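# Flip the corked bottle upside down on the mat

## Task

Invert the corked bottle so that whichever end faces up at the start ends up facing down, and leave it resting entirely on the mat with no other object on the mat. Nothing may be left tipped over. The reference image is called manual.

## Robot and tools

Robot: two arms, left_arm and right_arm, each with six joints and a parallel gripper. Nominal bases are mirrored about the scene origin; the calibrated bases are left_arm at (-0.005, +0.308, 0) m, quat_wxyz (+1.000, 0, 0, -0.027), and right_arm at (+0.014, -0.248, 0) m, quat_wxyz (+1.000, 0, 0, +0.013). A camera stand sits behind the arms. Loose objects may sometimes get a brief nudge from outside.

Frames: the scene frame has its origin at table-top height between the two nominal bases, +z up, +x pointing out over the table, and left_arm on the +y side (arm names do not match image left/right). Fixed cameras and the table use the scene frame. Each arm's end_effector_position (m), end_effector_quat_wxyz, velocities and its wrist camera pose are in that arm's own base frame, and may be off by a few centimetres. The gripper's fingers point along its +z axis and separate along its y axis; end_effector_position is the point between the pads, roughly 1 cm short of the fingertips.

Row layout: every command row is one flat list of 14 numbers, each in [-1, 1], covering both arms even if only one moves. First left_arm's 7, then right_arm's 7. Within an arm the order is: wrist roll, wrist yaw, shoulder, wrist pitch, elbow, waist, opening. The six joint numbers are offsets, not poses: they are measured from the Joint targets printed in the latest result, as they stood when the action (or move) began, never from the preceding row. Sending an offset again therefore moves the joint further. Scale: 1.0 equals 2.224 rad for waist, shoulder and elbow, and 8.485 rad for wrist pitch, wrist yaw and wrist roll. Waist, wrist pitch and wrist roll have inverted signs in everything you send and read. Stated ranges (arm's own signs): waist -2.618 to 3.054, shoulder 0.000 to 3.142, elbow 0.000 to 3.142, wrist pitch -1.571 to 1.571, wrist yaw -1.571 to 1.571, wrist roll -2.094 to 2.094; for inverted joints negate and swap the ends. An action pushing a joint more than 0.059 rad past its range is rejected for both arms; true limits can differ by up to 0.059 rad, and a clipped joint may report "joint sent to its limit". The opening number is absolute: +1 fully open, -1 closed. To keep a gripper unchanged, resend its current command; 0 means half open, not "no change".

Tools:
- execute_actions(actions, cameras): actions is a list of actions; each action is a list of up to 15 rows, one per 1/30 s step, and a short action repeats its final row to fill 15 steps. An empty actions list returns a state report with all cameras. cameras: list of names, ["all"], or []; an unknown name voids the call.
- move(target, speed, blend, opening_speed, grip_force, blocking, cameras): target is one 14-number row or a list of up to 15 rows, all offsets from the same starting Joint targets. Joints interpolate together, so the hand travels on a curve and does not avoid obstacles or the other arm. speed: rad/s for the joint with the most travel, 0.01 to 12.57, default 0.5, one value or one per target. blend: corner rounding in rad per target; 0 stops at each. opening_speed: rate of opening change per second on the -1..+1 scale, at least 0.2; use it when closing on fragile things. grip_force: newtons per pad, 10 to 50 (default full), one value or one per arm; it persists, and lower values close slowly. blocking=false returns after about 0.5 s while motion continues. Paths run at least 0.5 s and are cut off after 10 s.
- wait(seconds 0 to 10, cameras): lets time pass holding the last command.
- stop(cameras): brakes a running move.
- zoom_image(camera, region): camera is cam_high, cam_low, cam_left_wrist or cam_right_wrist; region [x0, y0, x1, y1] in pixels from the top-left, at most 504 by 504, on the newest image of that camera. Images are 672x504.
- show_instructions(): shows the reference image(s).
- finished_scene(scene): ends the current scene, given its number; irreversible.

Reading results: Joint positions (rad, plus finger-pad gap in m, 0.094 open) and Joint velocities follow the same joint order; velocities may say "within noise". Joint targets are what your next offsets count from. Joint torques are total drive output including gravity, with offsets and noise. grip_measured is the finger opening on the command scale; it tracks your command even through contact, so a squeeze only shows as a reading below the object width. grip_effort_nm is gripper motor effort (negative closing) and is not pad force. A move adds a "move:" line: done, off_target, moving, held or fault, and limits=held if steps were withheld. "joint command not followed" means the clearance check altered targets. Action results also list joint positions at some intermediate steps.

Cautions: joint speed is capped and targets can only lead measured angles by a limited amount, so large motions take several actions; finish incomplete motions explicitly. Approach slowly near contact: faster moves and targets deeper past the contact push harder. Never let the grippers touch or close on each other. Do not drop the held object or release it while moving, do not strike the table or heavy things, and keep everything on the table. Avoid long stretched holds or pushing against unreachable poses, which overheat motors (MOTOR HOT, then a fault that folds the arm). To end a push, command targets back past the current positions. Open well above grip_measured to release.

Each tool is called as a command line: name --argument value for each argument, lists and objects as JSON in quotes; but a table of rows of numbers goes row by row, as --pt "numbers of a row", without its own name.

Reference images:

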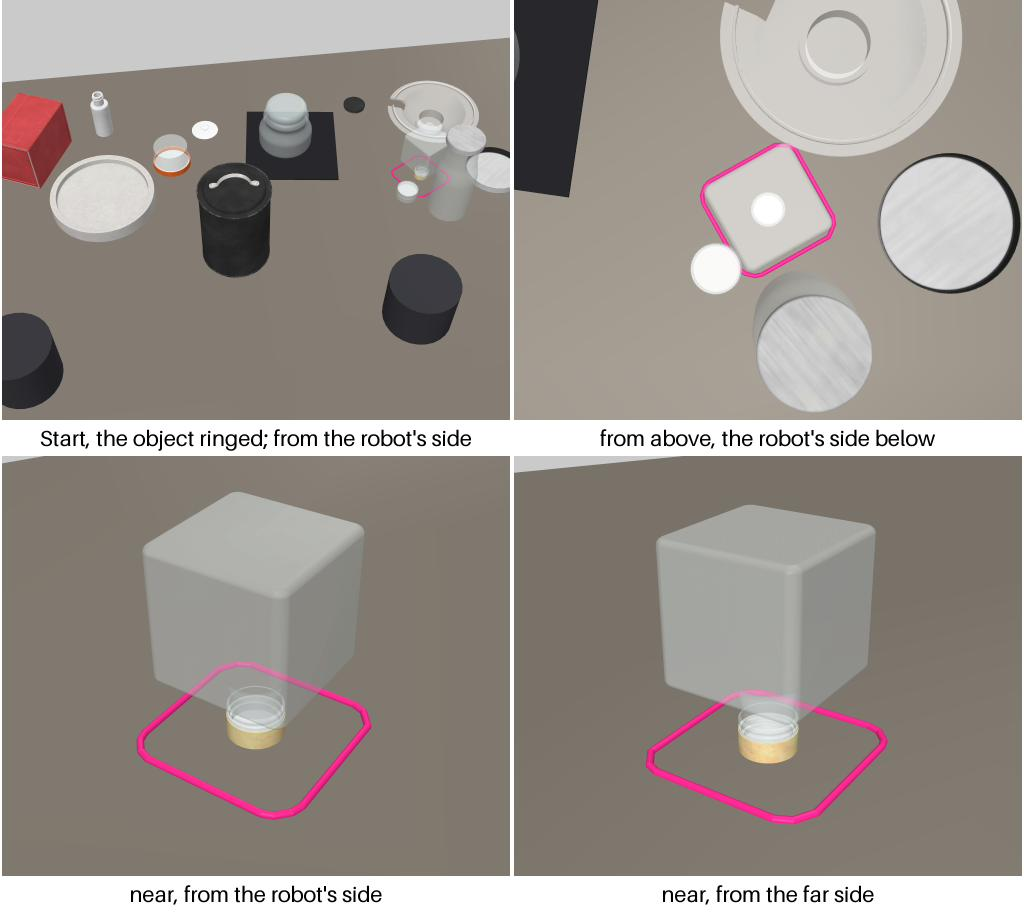

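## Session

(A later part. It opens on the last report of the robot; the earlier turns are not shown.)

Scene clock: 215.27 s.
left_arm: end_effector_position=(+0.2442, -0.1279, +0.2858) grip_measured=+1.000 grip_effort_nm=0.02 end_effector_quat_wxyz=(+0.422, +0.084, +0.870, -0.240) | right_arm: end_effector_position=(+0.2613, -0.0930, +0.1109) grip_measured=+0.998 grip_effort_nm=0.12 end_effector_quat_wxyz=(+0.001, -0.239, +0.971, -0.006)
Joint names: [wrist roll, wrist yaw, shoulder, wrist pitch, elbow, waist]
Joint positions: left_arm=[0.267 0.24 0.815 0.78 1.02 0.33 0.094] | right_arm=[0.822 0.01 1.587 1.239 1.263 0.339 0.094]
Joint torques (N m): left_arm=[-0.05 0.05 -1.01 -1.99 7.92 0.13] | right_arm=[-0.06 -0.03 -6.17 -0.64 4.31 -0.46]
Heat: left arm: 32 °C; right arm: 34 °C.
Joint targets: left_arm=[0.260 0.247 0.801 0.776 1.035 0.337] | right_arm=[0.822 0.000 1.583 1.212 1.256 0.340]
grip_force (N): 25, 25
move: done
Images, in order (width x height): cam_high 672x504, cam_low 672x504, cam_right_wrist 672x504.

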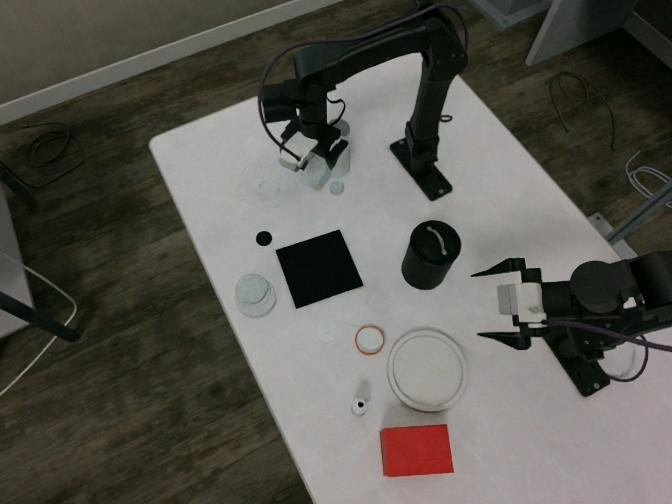

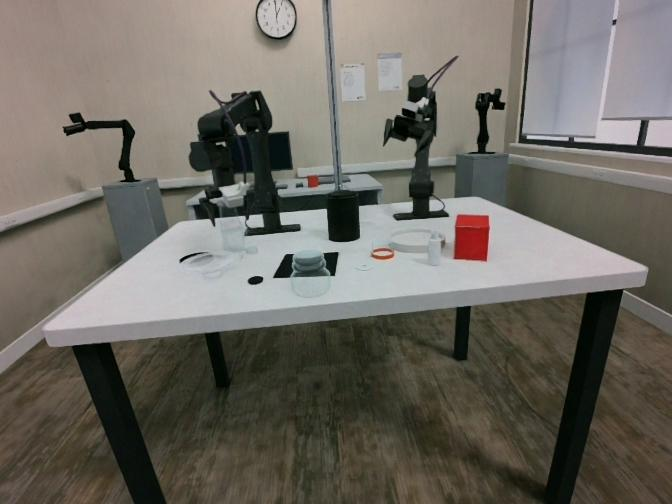

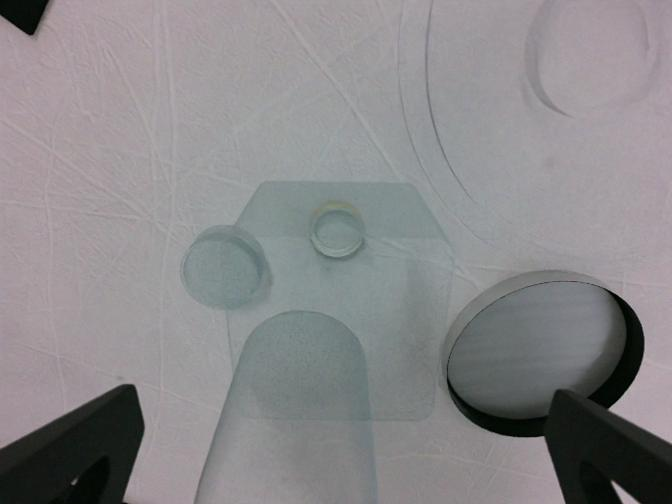

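move --pt "0 0 0 0 0 0 1 -0.0027 0 0.0256 -0.0203 -0.0553 -0.0108 1" --pt "0 0 0 0 0 0 1 -0.0027 0 0.0256 -0.0203 -0.0553 -0.0108 0" --speed 0.3 --cameras '["cam_right_wrist","cam_high","cam_low"]'

zoom_image --camera "cam_low" --region '[180, 170, 320, 290]'

Scene clock: 231.93 s.
left_arm: end_effector_position=(+0.2442, -0.1279, +0.2858) grip_measured=+1.000 grip_effort_nm=0.02 end_effector_quat_wxyz=(+0.422, +0.084, +0.870, -0.240) | right_arm: end_effector_position=(+0.2688, -0.0868, +0.0669) grip_measured=+0.243 grip_effort_nm=-0.53 end_effector_quat_wxyz=(+0.001, -0.240, +0.971, -0.002)
Joint names: [wrist roll, wrist yaw, shoulder, wrist pitch, elbow, waist]
Joint positions: left_arm=[0.267 0.24 0.815 0.78 1.02 0.33 0.094] | right_arm=[0.799 0.002 1.638 1.067 1.139 0.314 0.058]
Joint torques (N m): left_arm=[-0.02 0.06 -1.02 -1.99 7.91 0.06] | right_arm=[-0.05 -0.04 -6.02 -0.64 4.23 -0.47]
Heat: left arm: 32 °C; right arm: 34 °C.
Joint targets: left_arm=[0.260 0.247 0.801 0.776 1.035 0.337] | right_arm=[0.799 0.000 1.640 1.040 1.133 0.316]
grip_force (N): 25, 25
move: done
Images, in order (width x height): cam_high 672x504, cam_low 672x504, cam_right_wrist 672x504.

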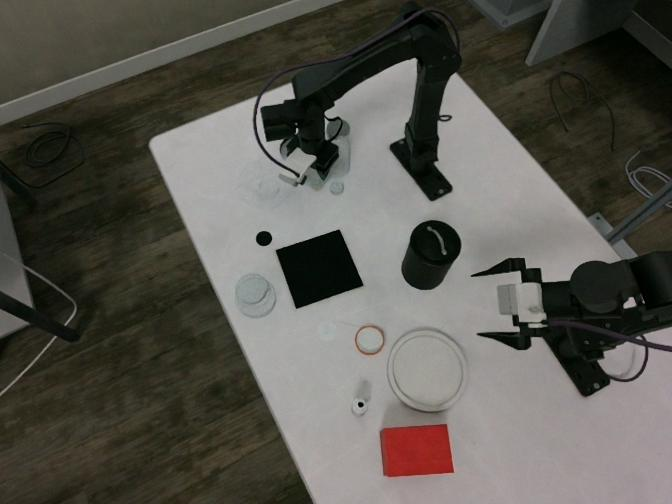

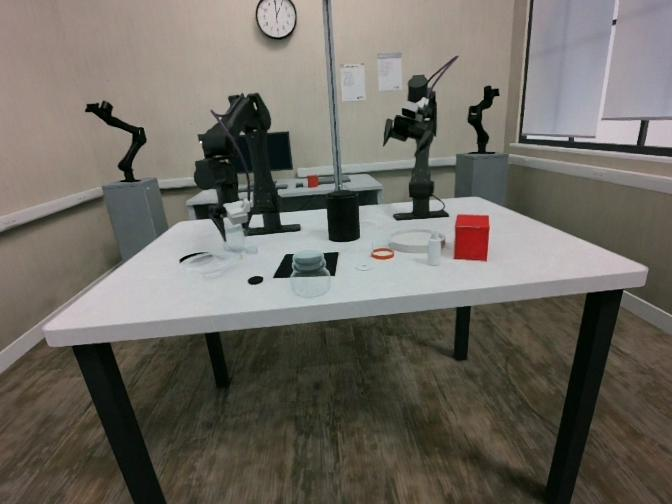

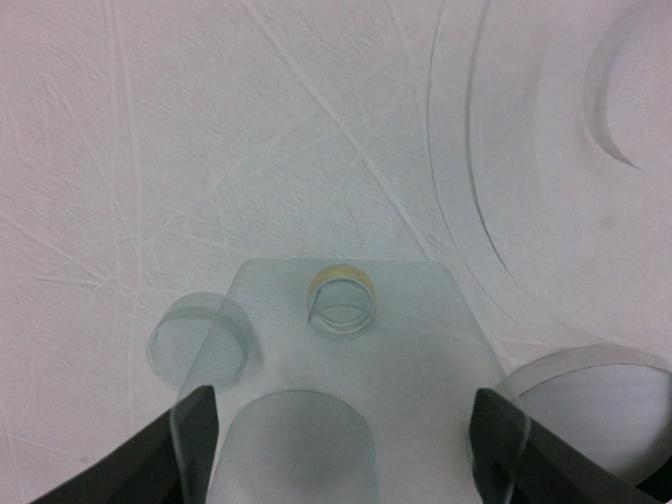

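Scaled by 3.600.

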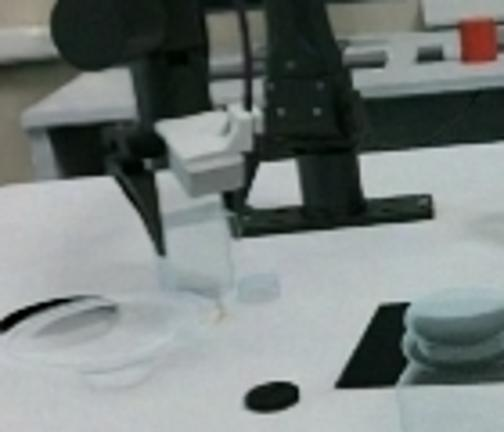

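move --pt "0 0 0 0 0 0 1 0 0 -0.018 0.0501 0.1875 0 0" --pt "0 0 0 0 0 0 1 -0.0942 0 0.1619 0.0511 0.3808 -0.2761 0" --speed '[0.5,0.8]' --blend '[0.05,0]' --cameras '["cam_right_wrist","cam_high","cam_low"]'

Scene clock: 250.83 s.
left_arm: end_effector_position=(+0.2442, -0.1279, +0.2858) grip_measured=+1.000 grip_effort_nm=0.02 end_effector_quat_wxyz=(+0.422, +0.084, +0.870, -0.240) | right_arm: end_effector_position=(+0.3705, +0.1152, +0.1491) grip_measured=+0.242 grip_effort_nm=-0.57 end_effector_quat_wxyz=(+0.017, -0.154, +0.988, +0.001)
Joint names: [wrist roll, wrist yaw, shoulder, wrist pitch, elbow, waist]
Joint positions: left_arm=[0.267 0.24 0.815 0.78 1.02 0.33 0.094] | right_arm=[0.009 0.004 2.004 1.461 1.929 -0.301 0.058]
Joint torques (N m): left_arm=[-0.02 0.03 -0.98 -1.97 7.9 0.08] | right_arm=[-0.06 0.02 -10.07 -0.32 8.8 0.69]
Heat: left arm: 33 °C; right arm: 34 °C.
Joint targets: left_arm=[0.260 0.247 0.801 0.776 1.035 0.337] | right_arm=[0.000 0.000 2.000 1.474 1.980 -0.299]
grip_force (N): 25, 25
move: off_target (right_arm); right_arm: the elbow is farthest, 0.051 rad from its target
Images, in order (width x height): cam_high 672x504, cam_low 672x504, cam_right_wrist 672x504.

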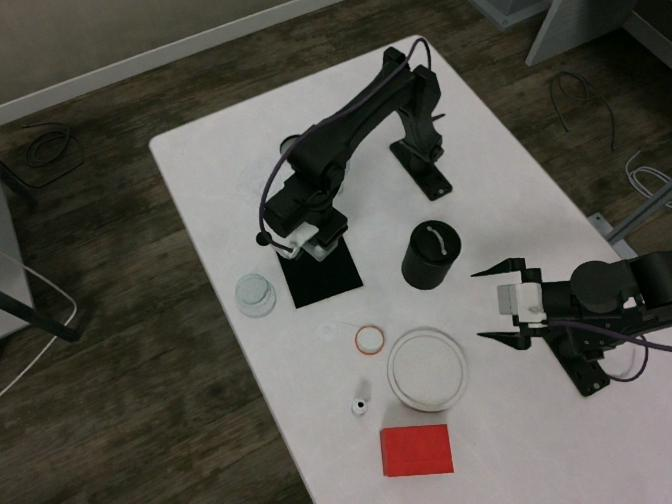

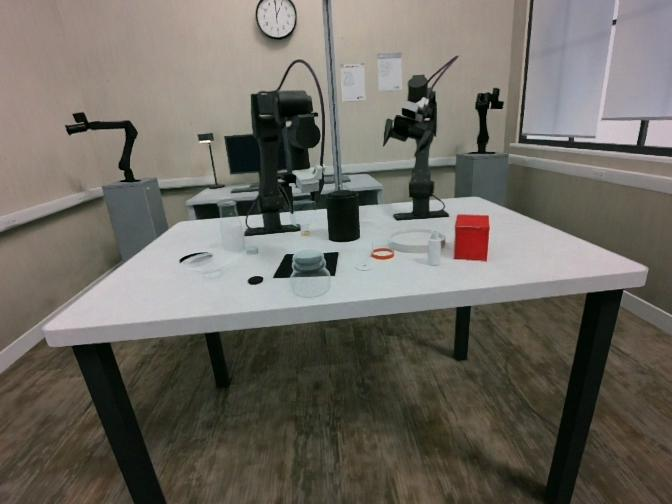

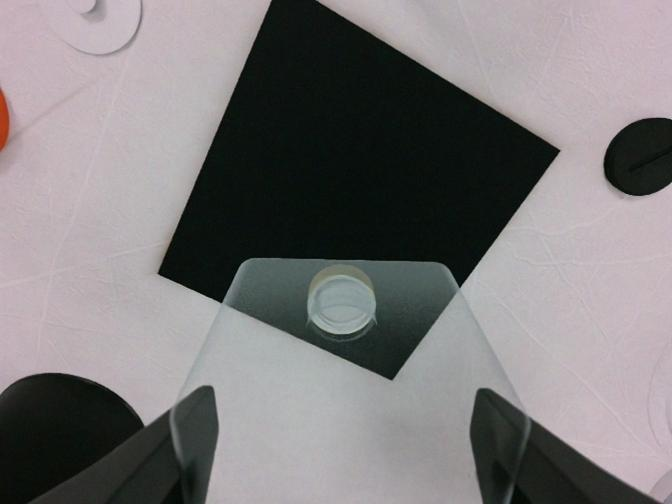

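move --target '[0,0,0,0,0,0,1,0,0,0.0054,-0.0324,-0.1326,0,0]' --speed 0.4

Scene clock: 257.33 s.
left_arm: end_effector_position=(+0.2442, -0.1279, +0.2858) grip_measured=+1.000 grip_effort_nm=0.03 end_effector_quat_wxyz=(+0.422, +0.084, +0.870, -0.240) | right_arm: end_effector_position=(+0.3690, +0.1194, +0.0827) grip_measured=+0.242 grip_effort_nm=-0.57 end_effector_quat_wxyz=(+0.006, -0.160, +0.987, -0.002)
Joint names: [wrist roll, wrist yaw, shoulder, wrist pitch, elbow, waist]
Joint positions: left_arm=[0.267 0.24 0.815 0.78 1.02 0.33 0.094] | right_arm=[0.009 0.005 2.018 1.227 1.685 -0.313 0.058]
Joint torques (N m): left_arm=[-0.04 0.06 -0.98 -1.95 7.92 0.03] | right_arm=[-0.07 0.01 -10.33 -0.64 4.83 0.69]
Heat: left arm: 33 °C; right arm: 35 °C.
Joint targets: left_arm=[0.260 0.247 0.801 0.776 1.035 0.337] | right_arm=[0.000 0.000 2.012 1.199 1.685 -0.299]
grip_force (N): 25, 25
move: done

move --target '[0,0,0,0,0,0,1,0,0,0,-0.0057,-0.0222,0,0]' --speed 0.1 --cameras '["cam_low","cam_left_wrist"]'

zoom_image --camera "cam_low" --region '[240, 190, 380, 290]'

zoom_image --camera "cam_left_wrist" --region '[340, 120, 560, 320]'

Scene clock: 263.40 s.
left_arm: end_effector_position=(+0.2442, -0.1279, +0.2858) grip_measured=+1.000 grip_effort_nm=0.02 end_effector_quat_wxyz=(+0.422, +0.084, +0.870, -0.240) | right_arm: end_effector_position=(+0.3677, +0.1190, +0.0708) grip_measured=+0.242 grip_effort_nm=-0.57 end_effector_quat_wxyz=(+0.006, -0.160, +0.987, -0.002)
Joint names: [wrist roll, wrist yaw, shoulder, wrist pitch, elbow, waist]
Joint positions: left_arm=[0.267 0.24 0.815 0.78 1.02 0.33 0.094] | right_arm=[0.009 0.005 2.018 1.179 1.637 -0.313 0.058]
Joint torques (N m): left_arm=[-0.01 0.07 -0.99 -1.99 7.92 0.12] | right_arm=[-0.07 0.01 -10.3 -0.66 4.63 0.68]
Heat: left arm: 33 °C; right arm: 35 °C.
Joint targets: left_arm=[0.260 0.247 0.801 0.776 1.035 0.337] | right_arm=[0.000 0.000 2.012 1.150 1.635 -0.299]
grip_force (N): 25, 25
move: done
Images, in order (width x height): cam_low 672x504, cam_left_wrist 672x504.

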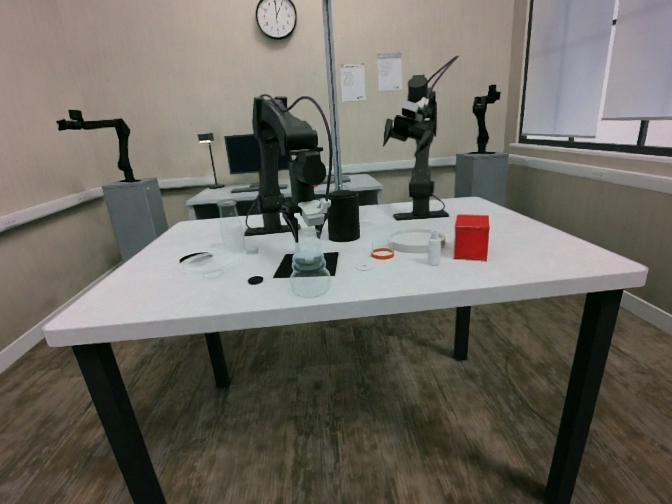

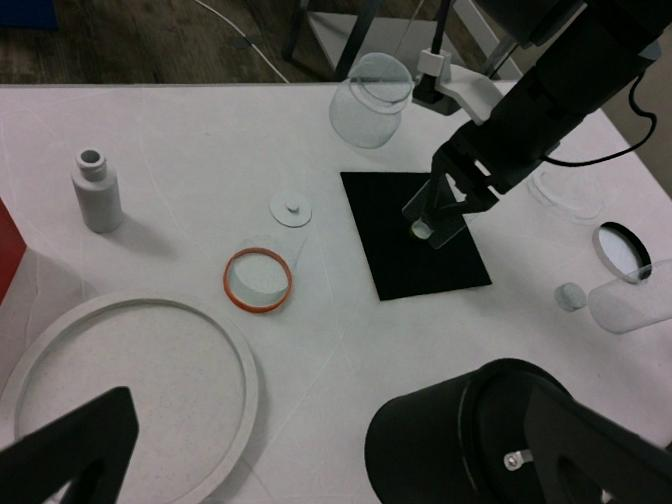

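Scaled by 3.600.

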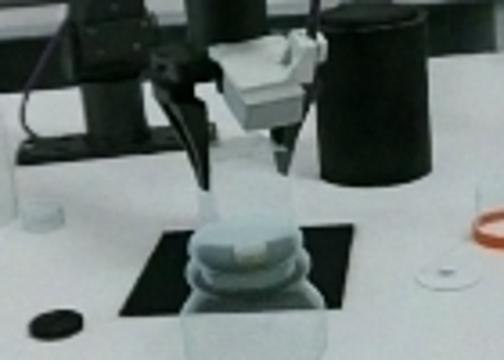

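Scaled by 2.291.

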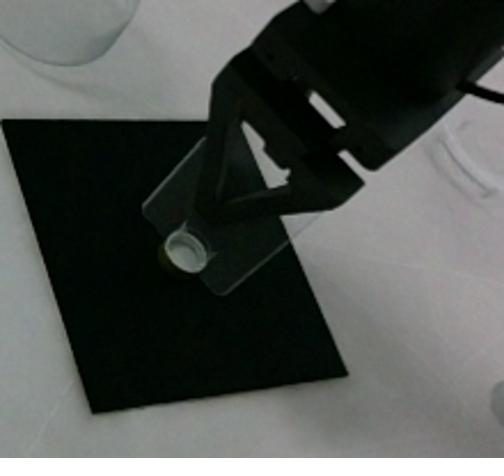

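move --pt "0 0 0 0 0 0 1 0 0 0 -0.001 -0.005 0 0" --pt "0 0 0 0 0 0 1 0 0 0 -0.001 -0.005 0 0.95" --speed 0.1 --opening_speed 0.5 --cameras '["cam_right_wrist"]'

Scene clock: 269.00 s.
left_arm: end_effector_position=(+0.2442, -0.1279, +0.2858) grip_measured=+1.000 grip_effort_nm=0.02 end_effector_quat_wxyz=(+0.422, +0.084, +0.870, -0.240) | right_arm: end_effector_position=(+0.3683, +0.1192, +0.0702) grip_measured=+0.947 grip_effort_nm=0.13 end_effector_quat_wxyz=(+0.008, -0.160, +0.987, -0.002)
Joint names: [wrist roll, wrist yaw, shoulder, wrist pitch, elbow, waist]
Joint positions: left_arm=[0.267 0.24 0.815 0.78 1.02 0.33 0.094] | right_arm=[0.009 0.005 2.016 1.171 1.633 -0.313 0.091]
Joint torques (N m): left_arm=[-0.03 0.07 -0.99 -1.98 7.95 0.1] | right_arm=[-0.06 0.01 -10.3 -0.67 4.18 0.69]
Heat: left arm: 33 °C; right arm: 34 °C.
Joint targets: left_arm=[0.260 0.247 0.801 0.776 1.035 0.337] | right_arm=[0.000 0.000 2.012 1.142 1.624 -0.299]
grip_force (N): 25, 25
move: done
Images, in order (width x height): cam_right_wrist 672x504.

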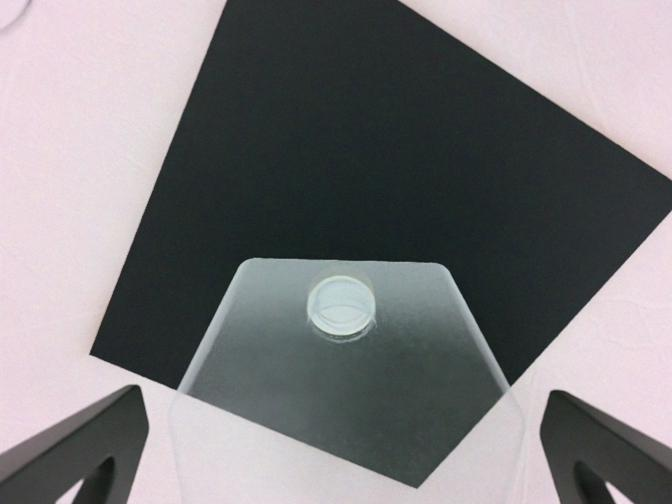

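move --pt "0 0 0 0 0 0 1 0 0 0.1066 0.0352 0.147 0 1" --pt "0 0 0 0 0 0 1 0 0 0.1066 0.0352 0.147 0 -0.1" --speed 0.3 --grip_force 35 --cameras '["cam_right_wrist","cam_left_wrist"]'

Scene clock: 331.60 s.
left_arm: end_effector_position=(+0.2442, -0.1279, +0.2858) grip_measured=+1.000 grip_effort_nm=0.03 end_effector_quat_wxyz=(+0.422, +0.084, +0.870, -0.240) | right_arm: end_effector_position=(+0.3702, +0.1201, +0.0574) grip_measured=+0.235 grip_effort_nm=-0.72 end_effector_quat_wxyz=(-0.089, -0.157, +0.983, -0.016)
Joint names: [wrist roll, wrist yaw, shoulder, wrist pitch, elbow, waist]
Joint positions: left_arm=[0.267 0.24 0.815 0.78 1.02 0.33 0.094] | right_arm=[0.003 0.004 2.237 1.423 1.909 -0.313 0.058]
Joint torques (N m): left_arm=[-0.03 0.04 -1.01 -1.99 7.91 0.05] | right_arm=[-0.07 0.01 -10.41 -0.04 7.82 0.69]
Heat: left arm: 33 °C; right arm: 34 °C.
Joint targets: left_arm=[0.260 0.247 0.801 0.776 1.035 0.337] | right_arm=[0.000 0.000 2.249 1.441 1.951 -0.299]
grip_force (N): 35, 35
move: off_target (right_arm); target 2's new numbers were sent with right_arm's elbow 0.042 rad from that target; right_arm: the elbow is farthest, 0.042 rad from its target
Images, in order (width x height): cam_left_wrist 672x504, cam_right_wrist 672x504.

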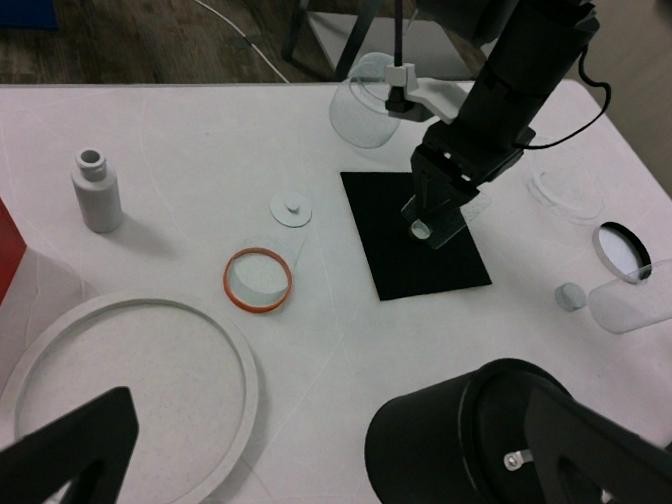

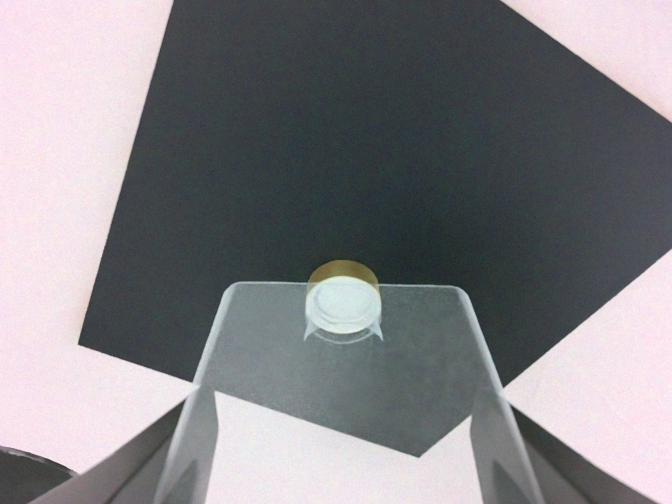

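move --pt "0 0 0 0 0 0 1 0 0 -0.2469 0 0 -0.0589 -0.1" --pt "0 0 0 0 0 0 1 0 0 -0.2449 -0.3018 -0.6884 -0.0364 -0.1" --speed '[0.5,0.9]' --blend '[0.1,0]' --cameras '["cam_right_wrist","cam_left_wrist","cam_low"]'

Scene clock: 344.93 s.
left_arm: end_effector_position=(+0.2442, -0.1279, +0.2858) grip_measured=+1.000 grip_effort_nm=0.02 end_effector_quat_wxyz=(+0.422, +0.084, +0.870, -0.240) | right_arm: end_effector_position=(+0.3868, +0.1633, +0.0786) grip_measured=+0.234 grip_effort_nm=-0.76 end_effector_quat_wxyz=(+0.573, -0.165, +0.794, +0.114)
Joint names: [wrist roll, wrist yaw, shoulder, wrist pitch, elbow, waist]
Joint positions: left_arm=[0.267 0.24 0.815 0.78 1.02 0.33 0.094] | right_arm=[0.011 -0.007 1.728 -0.99 0.416 -0.394 0.058]
Joint torques (N m): left_arm=[-0.03 0.06 -0.99 -1.99 7.94 0.05] | right_arm=[-0.06 0.01 -7.82 -2.84 3.99 0.68]
Heat: left arm: 33 °C; right arm: 34 °C.
Joint targets: left_arm=[0.260 0.247 0.801 0.776 1.035 0.337] | right_arm=[0.000 0.000 1.705 -1.120 0.420 -0.380]
grip_force (N): 35, 35
move: off_target (right_arm); right_arm: the wrist pitch is farthest, 0.130 rad from its target
Images, in order (width x height): cam_low 672x504, cam_left_wrist 672x504, cam_right_wrist 672x504.

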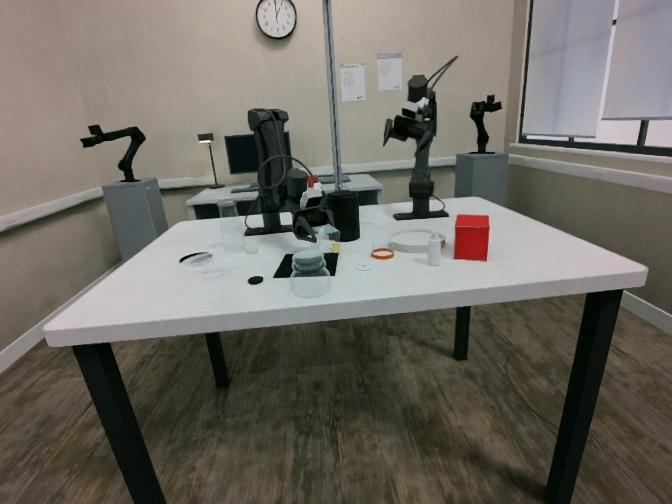

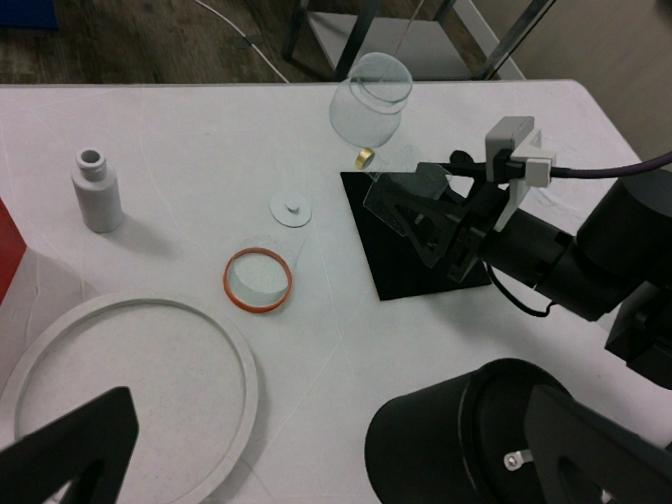

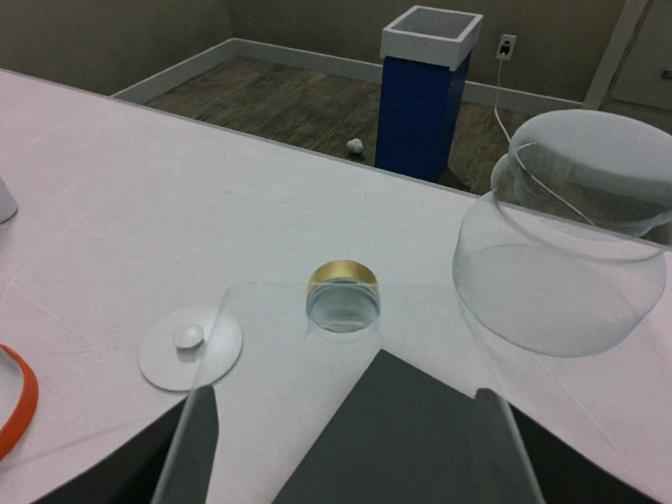

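move --target '[0,0,0,0,0,0,1,0,0,0.139,-0.0471,-0.0054,0,-0.1]' --speed 0.3 --cameras '["cam_left_wrist","cam_low"]'

zoom_image --camera "cam_low" --region '[260, 190, 400, 290]'

Scene clock: 352.53 s.
left_arm: end_effector_position=(+0.2442, -0.1279, +0.2858) grip_measured=+1.000 grip_effort_nm=0.02 end_effector_quat_wxyz=(+0.422, +0.084, +0.870, -0.240) | right_arm: end_effector_position=(+0.3939, +0.1663, +0.0506) grip_measured=+0.234 grip_effort_nm=-0.76 end_effector_quat_wxyz=(+0.606, -0.156, +0.770, +0.124)
Joint names: [wrist roll, wrist yaw, shoulder, wrist pitch, elbow, waist]
Joint positions: left_arm=[0.267 0.24 0.815 0.78 1.02 0.33 0.094] | right_arm=[0 -0.007 2.016 -1.373 0.405 -0.394 0.058]
Joint torques (N m): left_arm=[-0.03 0.05 -1.01 -1.98 7.97 0.03] | right_arm=[-0.05 0.01 -7.21 -3.01 2.61 0.69]
Heat: left arm: 33 °C; right arm: 34 °C.
Joint targets: left_arm=[0.260 0.247 0.801 0.776 1.035 0.337] | right_arm=[0.000 0.000 2.014 -1.520 0.408 -0.380]
grip_force (N): 35, 35
move: off_target (right_arm); right_arm: the wrist pitch is farthest, 0.146 rad from its target
Images, in order (width x height): cam_low 672x504, cam_left_wrist 672x504.

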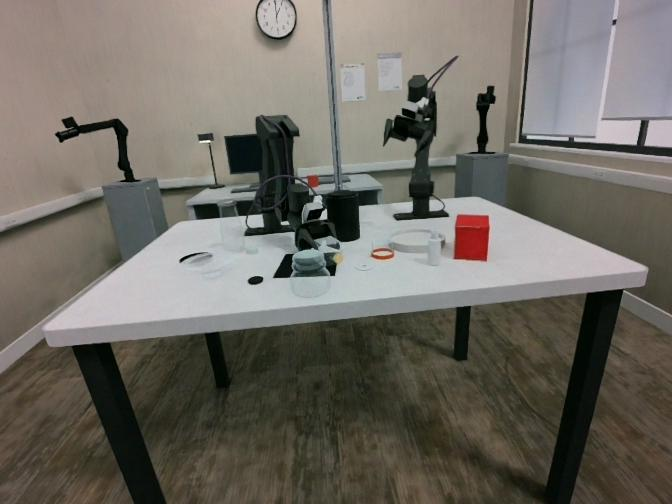

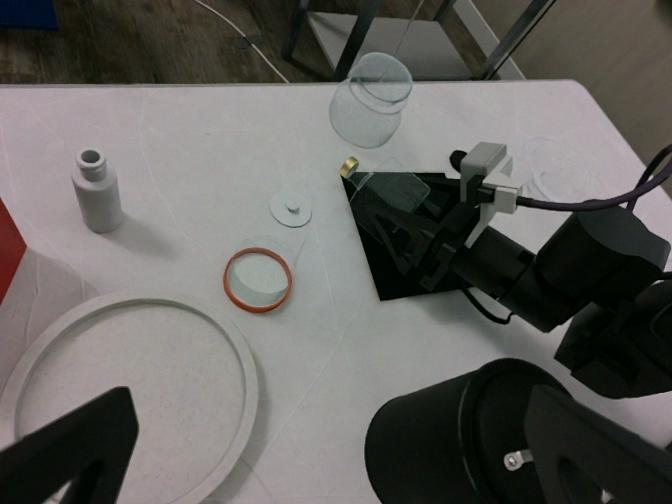

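Scaled by 3.600.

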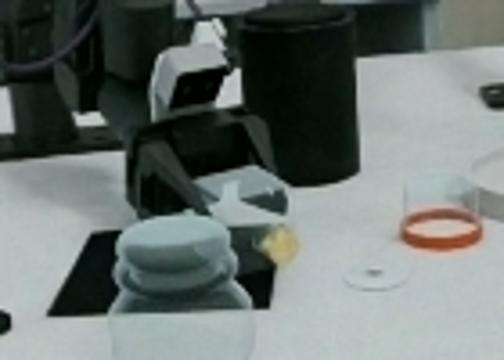

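move --target '[0,0,0,0,0,0,1,0,0,0.0225,-0.0053,0,0,-0.1]' --speed 0.1 --cameras '["cam_low"]'

zoom_image --camera "cam_low" --region '[260, 190, 400, 290]'

Scene clock: 358.03 s.
left_arm: end_effector_position=(+0.2442, -0.1279, +0.2858) grip_measured=+1.000 grip_effort_nm=0.02 end_effector_quat_wxyz=(+0.422, +0.084, +0.870, -0.240) | right_arm: end_effector_position=(+0.3933, +0.1660, +0.0425) grip_measured=+0.234 grip_effort_nm=-0.76 end_effector_quat_wxyz=(+0.605, -0.156, +0.771, +0.124)
Joint names: [wrist roll, wrist yaw, shoulder, wrist pitch, elbow, waist]
Joint positions: left_arm=[0.267 0.24 0.815 0.78 1.02 0.33 0.094] | right_arm=[0 -0.007 2.064 -1.419 0.405 -0.394 0.058]
Joint torques (N m): left_arm=[-0.01 0.06 -0.98 -1.99 7.94 0.08] | right_arm=[-0.05 0.01 -7.13 -3 2.39 0.69]
Heat: left arm: 34 °C; right arm: 33 °C.
Joint targets: left_arm=[0.260 0.247 0.801 0.776 1.035 0.337] | right_arm=[0.000 0.000 2.064 -1.565 0.408 -0.380]
grip_force (N): 35, 35
move: off_target (right_arm); right_arm: the wrist pitch is farthest, 0.146 rad from its target
Images, in order (width x height): cam_low 672x504.

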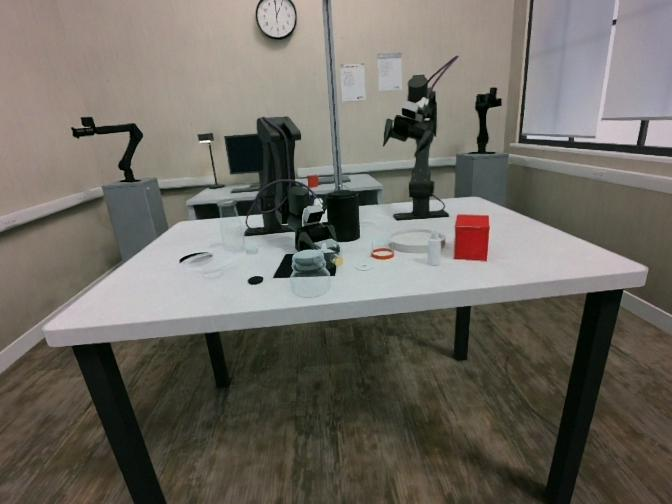

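Scaled by 3.600.

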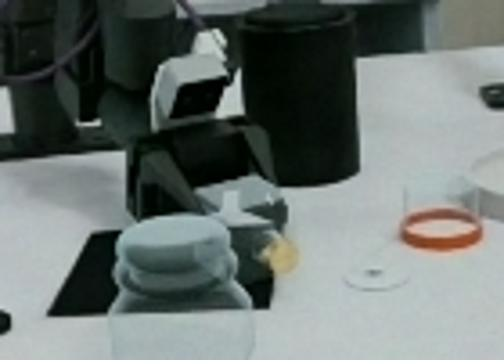

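move --target '[0,0,0,0,0,0,1,0,0,0.019,-0.0047,0,0,-0.1]' --speed 0.1 --cameras '["cam_low","cam_left_wrist"]'

zoom_image --camera "cam_low" --region '[260, 190, 400, 290]'

zoom_image --camera "cam_left_wrist" --region '[300, 120, 560, 320]'

Scene clock: 363.40 s.
left_arm: end_effector_position=(+0.2442, -0.1279, +0.2858) grip_measured=+1.000 grip_effort_nm=0.02 end_effector_quat_wxyz=(+0.422, +0.084, +0.870, -0.240) | right_arm: end_effector_position=(+0.3937, +0.1662, +0.0416) grip_measured=+0.234 grip_effort_nm=-0.76 end_effector_quat_wxyz=(+0.613, -0.155, +0.765, +0.125)
Joint names: [wrist roll, wrist yaw, shoulder, wrist pitch, elbow, waist]
Joint positions: left_arm=[0.267 0.24 0.815 0.78 1.02 0.33 0.094] | right_arm=[0 -0.007 2.099 -1.475 0.405 -0.394 0.058]
Joint torques (N m): left_arm=[-0.04 0.04 -0.96 -1.99 7.86 0.03] | right_arm=[-0.05 0.01 -6.71 -2.7 2.22 0.68]
Heat: left arm: 34 °C; right arm: 35 °C.
Joint targets: left_arm=[0.260 0.247 0.801 0.776 1.035 0.337] | right_arm=[0.000 0.000 2.106 -1.587 0.408 -0.380]
joint sent to its limit (right arm) — the wrist pitch, lower limit.
grip_force (N): 35, 35
move: off_target (right_arm); right_arm: the wrist pitch is farthest, 0.130 rad from its target
Images, in order (width x height): cam_low 672x504, cam_left_wrist 672x504.

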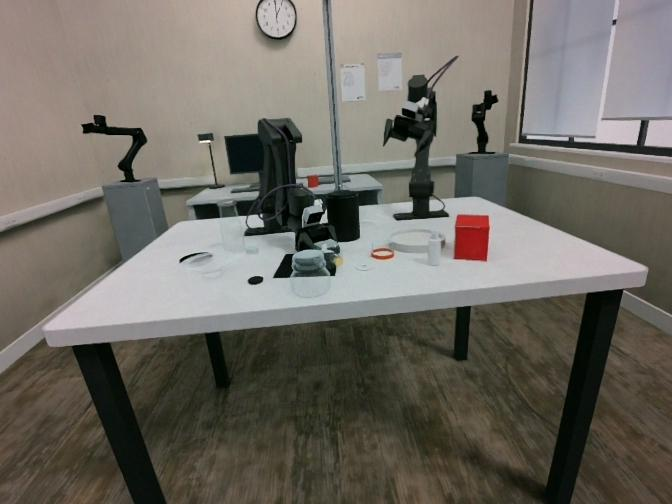

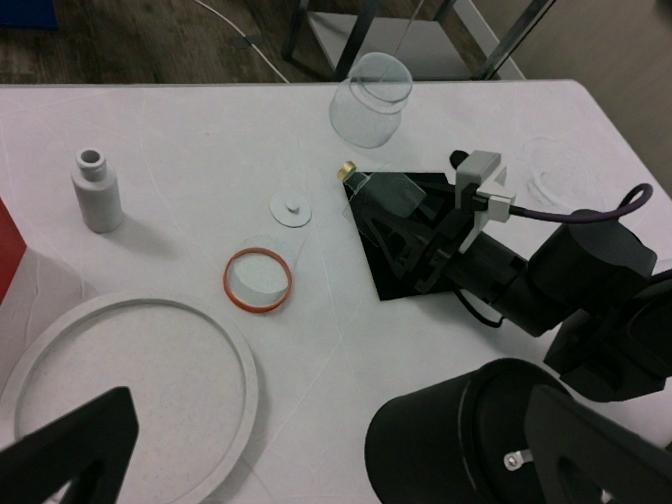

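Scaled by 3.600.

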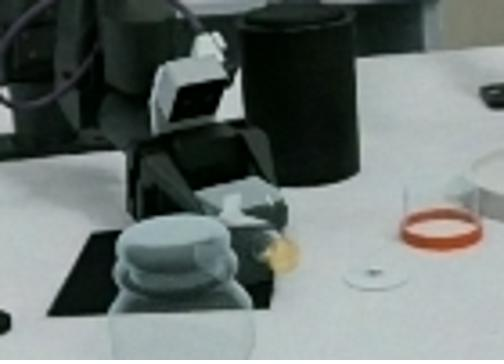

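Scaled by 1.938.

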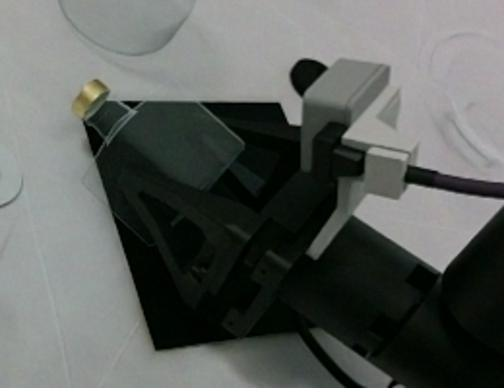

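move --pt "0 0 0 0 0 0 1 0 0 0 0 0 0 -0.1" --pt "0 0 0 0 0 0 1 0 0 0 0 0 0 1" --pt "0 0 0 0 0 0 1 0 0 -0.22 0 0 0 1" --pt "0 0 0 0 0 0 1 0 0 -0.22 0.33 0.55 0 1" --speed '[0.3,0.3,0.5,1.0]' --opening_speed 0.7 --cameras '["cam_right_wrist","cam_left_wrist"]'

Scene clock: 373.53 s.
left_arm: end_effector_position=(+0.2442, -0.1279, +0.2858) grip_measured=+1.000 grip_effort_nm=0.03 end_effector_quat_wxyz=(+0.422, +0.084, +0.870, -0.240) | right_arm: end_effector_position=(+0.3384, +0.1411, +0.1895) grip_measured=+0.998 grip_effort_nm=0.13 end_effector_quat_wxyz=(+0.156, -0.197, +0.967, +0.029)
Joint names: [wrist roll, wrist yaw, shoulder, wrist pitch, elbow, waist]
Joint positions: left_arm=[0.267 0.24 0.815 0.78 1.02 0.33 0.094] | right_arm=[0.008 0.004 1.647 1.193 1.588 -0.394 0.094]
Joint torques (N m): left_arm=[-0.01 0.08 -0.92 -1.97 7.91 0.02] | right_arm=[-0.04 0.01 -9.26 -0.65 8.46 0.7]
Heat: left arm: 34 °C; right arm: 33 °C.
Joint targets: left_arm=[0.260 0.247 0.801 0.776 1.035 0.337] | right_arm=[0.000 0.000 1.617 1.213 1.631 -0.380]
grip_force (N): 35, 35
move: off_target (right_arm); target 2's new numbers were sent with right_arm's wrist pitch 0.112 rad from that target; right_arm: the elbow is farthest, 0.043 rad from its target
Images, in order (width x height): cam_left_wrist 672x504, cam_right_wrist 672x504.

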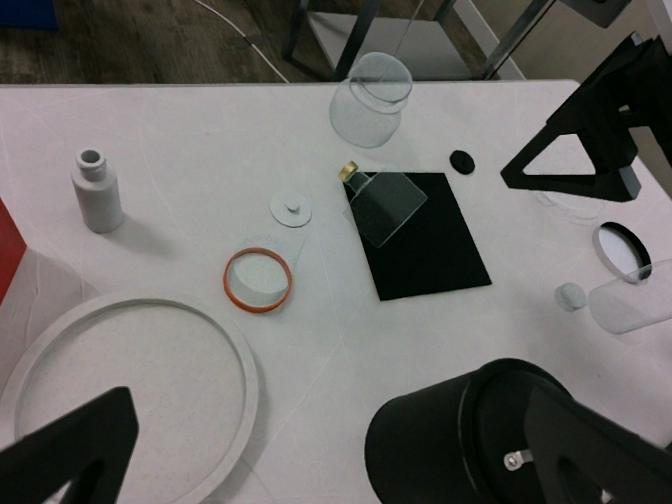

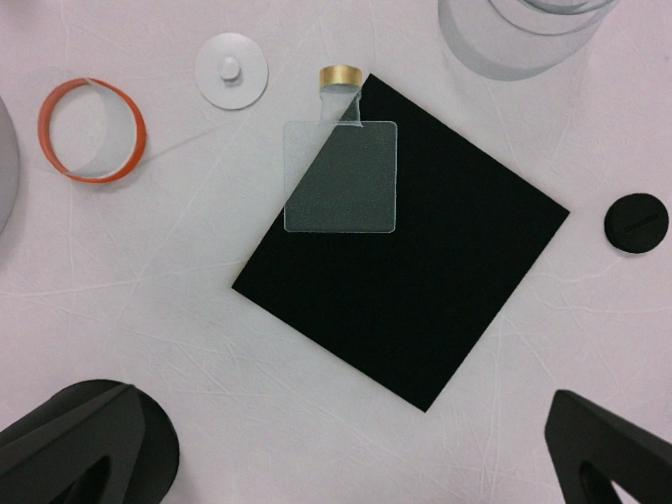

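move --pt "0 0 0 0 0 0 1 0 0 0.2756 0.035 0.2469 0 1" --pt "0 0 0 0 0 0 1 0 0 0.371 0.0383 0.29 0 1" --speed '[0.7,0.3]' --cameras '["cam_right_wrist","cam_left_wrist"]'

Scene clock: 396.00 s.
left_arm: end_effector_position=(+0.2442, -0.1279, +0.2858) grip_measured=+1.000 grip_effort_nm=0.03 end_effector_quat_wxyz=(+0.422, +0.084, +0.870, -0.240) | right_arm: end_effector_position=(+0.3997, +0.1666, +0.0535) grip_measured=+0.998 grip_effort_nm=0.13 end_effector_quat_wxyz=(-0.077, -0.199, +0.977, -0.017)
Joint names: [wrist roll, wrist yaw, shoulder, wrist pitch, elbow, waist]
Joint positions: left_arm=[0.267 0.24 0.815 0.78 1.02 0.33 0.094] | right_arm=[0.008 0.004 2.434 1.53 2.236 -0.394 0.094]
Joint torques (N m): left_arm=[-0.02 0.05 -0.99 -1.99 7.9 0.09] | right_arm=[-0.04 0.01 -12.05 -0.07 7.8 0.7]
Heat: left arm: 34 °C; right arm: 35 °C.
Joint targets: left_arm=[0.260 0.247 0.801 0.776 1.035 0.337] | right_arm=[0.000 0.000 2.442 1.538 2.276 -0.380]
grip_force (N): 35, 35
move: off_target (right_arm); right_arm: the elbow is farthest, 0.041 rad from its target
Images, in order (width x height): cam_left_wrist 672x504, cam_right_wrist 672x504.

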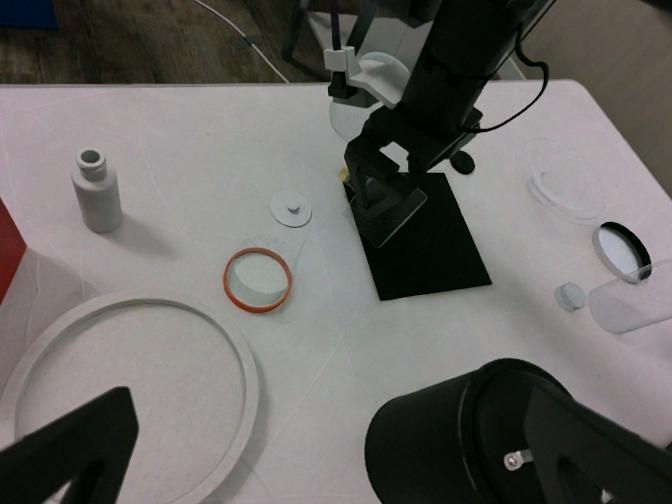

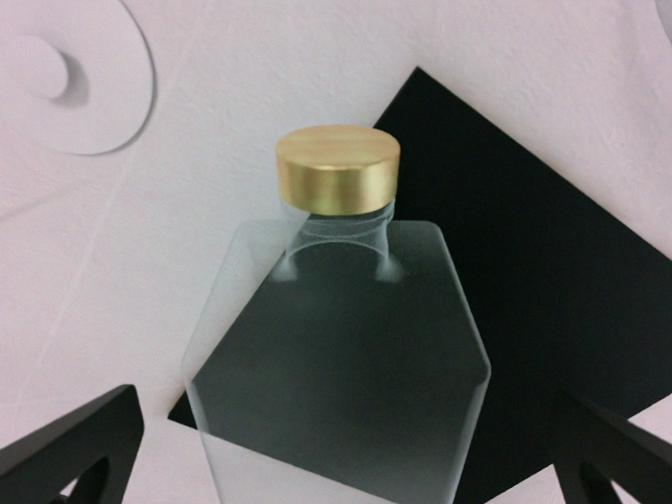

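move --pt "0 0 0 0 0 0 1 0 0 0.0288 -0.0006 0.0121 0 1" --pt "0 0 0 0 0 0 1 0 0 0.0288 -0.0006 0.0121 0 -0.1" --speed 0.3 --cameras '["cam_right_wrist"]'

Scene clock: 401.33 s.
left_arm: end_effector_position=(+0.2442, -0.1279, +0.2858) grip_measured=+1.000 grip_effort_nm=0.02 end_effector_quat_wxyz=(+0.422, +0.084, +0.870, -0.240) | right_arm: end_effector_position=(+0.4017, +0.1695, +0.0318) grip_measured=+0.237 grip_effort_nm=-0.72 end_effector_quat_wxyz=(-0.093, -0.198, +0.976, -0.015)
Joint names: [wrist roll, wrist yaw, shoulder, wrist pitch, elbow, waist]
Joint positions: left_arm=[0.267 0.24 0.815 0.78 1.02 0.33 0.094] | right_arm=[0.008 -0.007 2.497 1.521 2.259 -0.394 0.058]
Joint torques (N m): left_arm=[-0.03 0.07 -0.95 -1.97 7.95 0.03] | right_arm=[-0.03 0.01 -12.33 -0.09 7.99 0.7]
Heat: left arm: 34 °C; right arm: 35 °C.
Joint targets: left_arm=[0.260 0.247 0.801 0.776 1.035 0.337] | right_arm=[0.000 0.000 2.506 1.533 2.303 -0.380]
grip_force (N): 35, 35
move: off_target (right_arm); target 2's new numbers were sent with right_arm's elbow 0.044 rad from that target; right_arm: the elbow is farthest, 0.044 rad from its target
Images, in order (width x height): cam_right_wrist 672x504.

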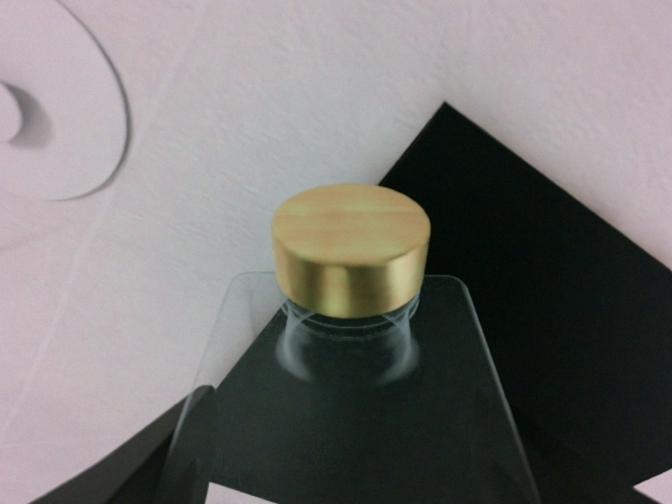

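move --pt "0 0 0 0 0 0 1 0 0 -0.2 0 0 0 -0.1" --pt "0 0 0 0 0 0 1 0 0 -0.3602 -0.3127 -0.8467 0 -0.1" --pt "0 0 0 0 0 0 1 0 0 -0.3602 -0.3127 -0.8467 0.0468 -0.1" --speed '[0.5,0.9,0.4]' --blend '[0.1,0.02,0]' --cameras '["cam_right_wrist","cam_left_wrist","cam_low"]'

Scene clock: 414.13 s.
left_arm: end_effector_position=(+0.2442, -0.1279, +0.2858) grip_measured=+1.000 grip_effort_nm=0.02 end_effector_quat_wxyz=(+0.422, +0.084, +0.870, -0.240) | right_arm: end_effector_position=(+0.4024, +0.1147, +0.0657) grip_measured=+0.236 grip_effort_nm=-0.76 end_effector_quat_wxyz=(+0.566, -0.113, +0.813, +0.080)
Joint names: [wrist roll, wrist yaw, shoulder, wrist pitch, elbow, waist]
Joint positions: left_arm=[0.267 0.24 0.815 0.78 1.02 0.33 0.094] | right_arm=[-0.002 -0.005 1.76 -0.99 0.416 -0.273 0.058]
Joint torques (N m): left_arm=[-0.03 0.05 -0.99 -1.97 8.01 0.14] | right_arm=[-0.03 0 -10.81 -2.83 3.88 -0.01]
Heat: left arm: 34 °C; right arm: 36 °C.
Joint targets: left_arm=[0.260 0.247 0.801 0.776 1.035 0.337] | right_arm=[0.000 0.000 1.705 -1.120 0.420 -0.275]
grip_force (N): 35, 35
move: off_target (right_arm); right_arm: the wrist pitch is farthest, 0.130 rad from its target
Images, in order (width x height): cam_low 672x504, cam_left_wrist 672x504, cam_right_wrist 672x504.

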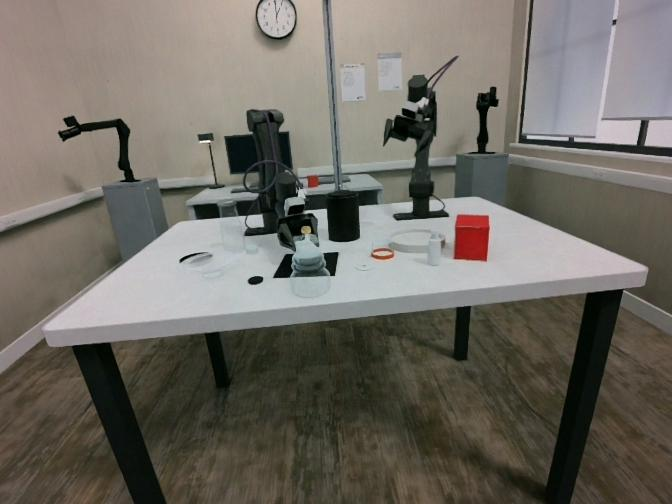

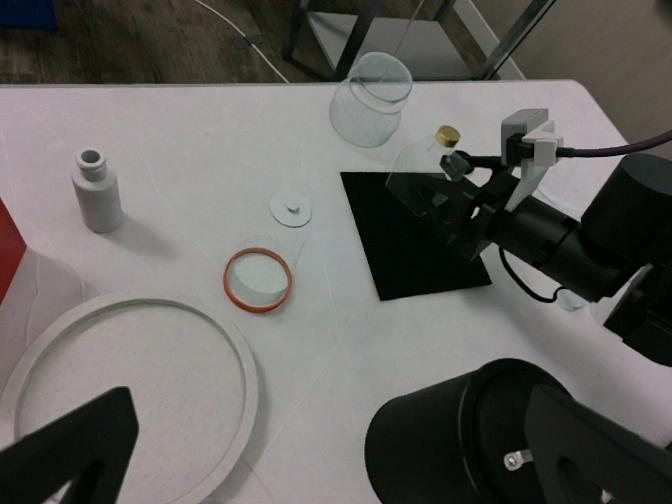

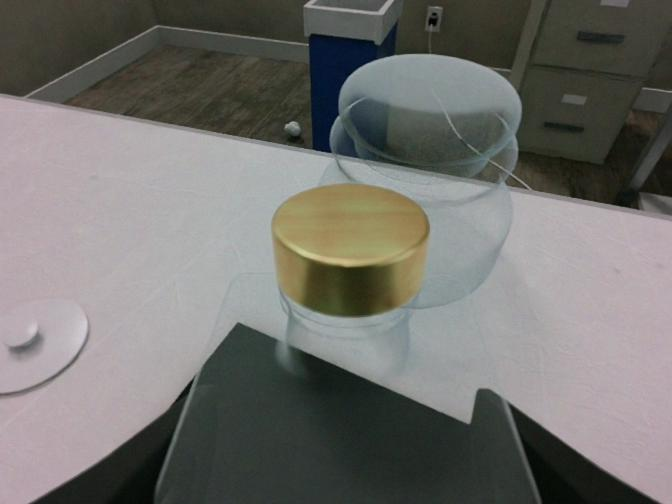

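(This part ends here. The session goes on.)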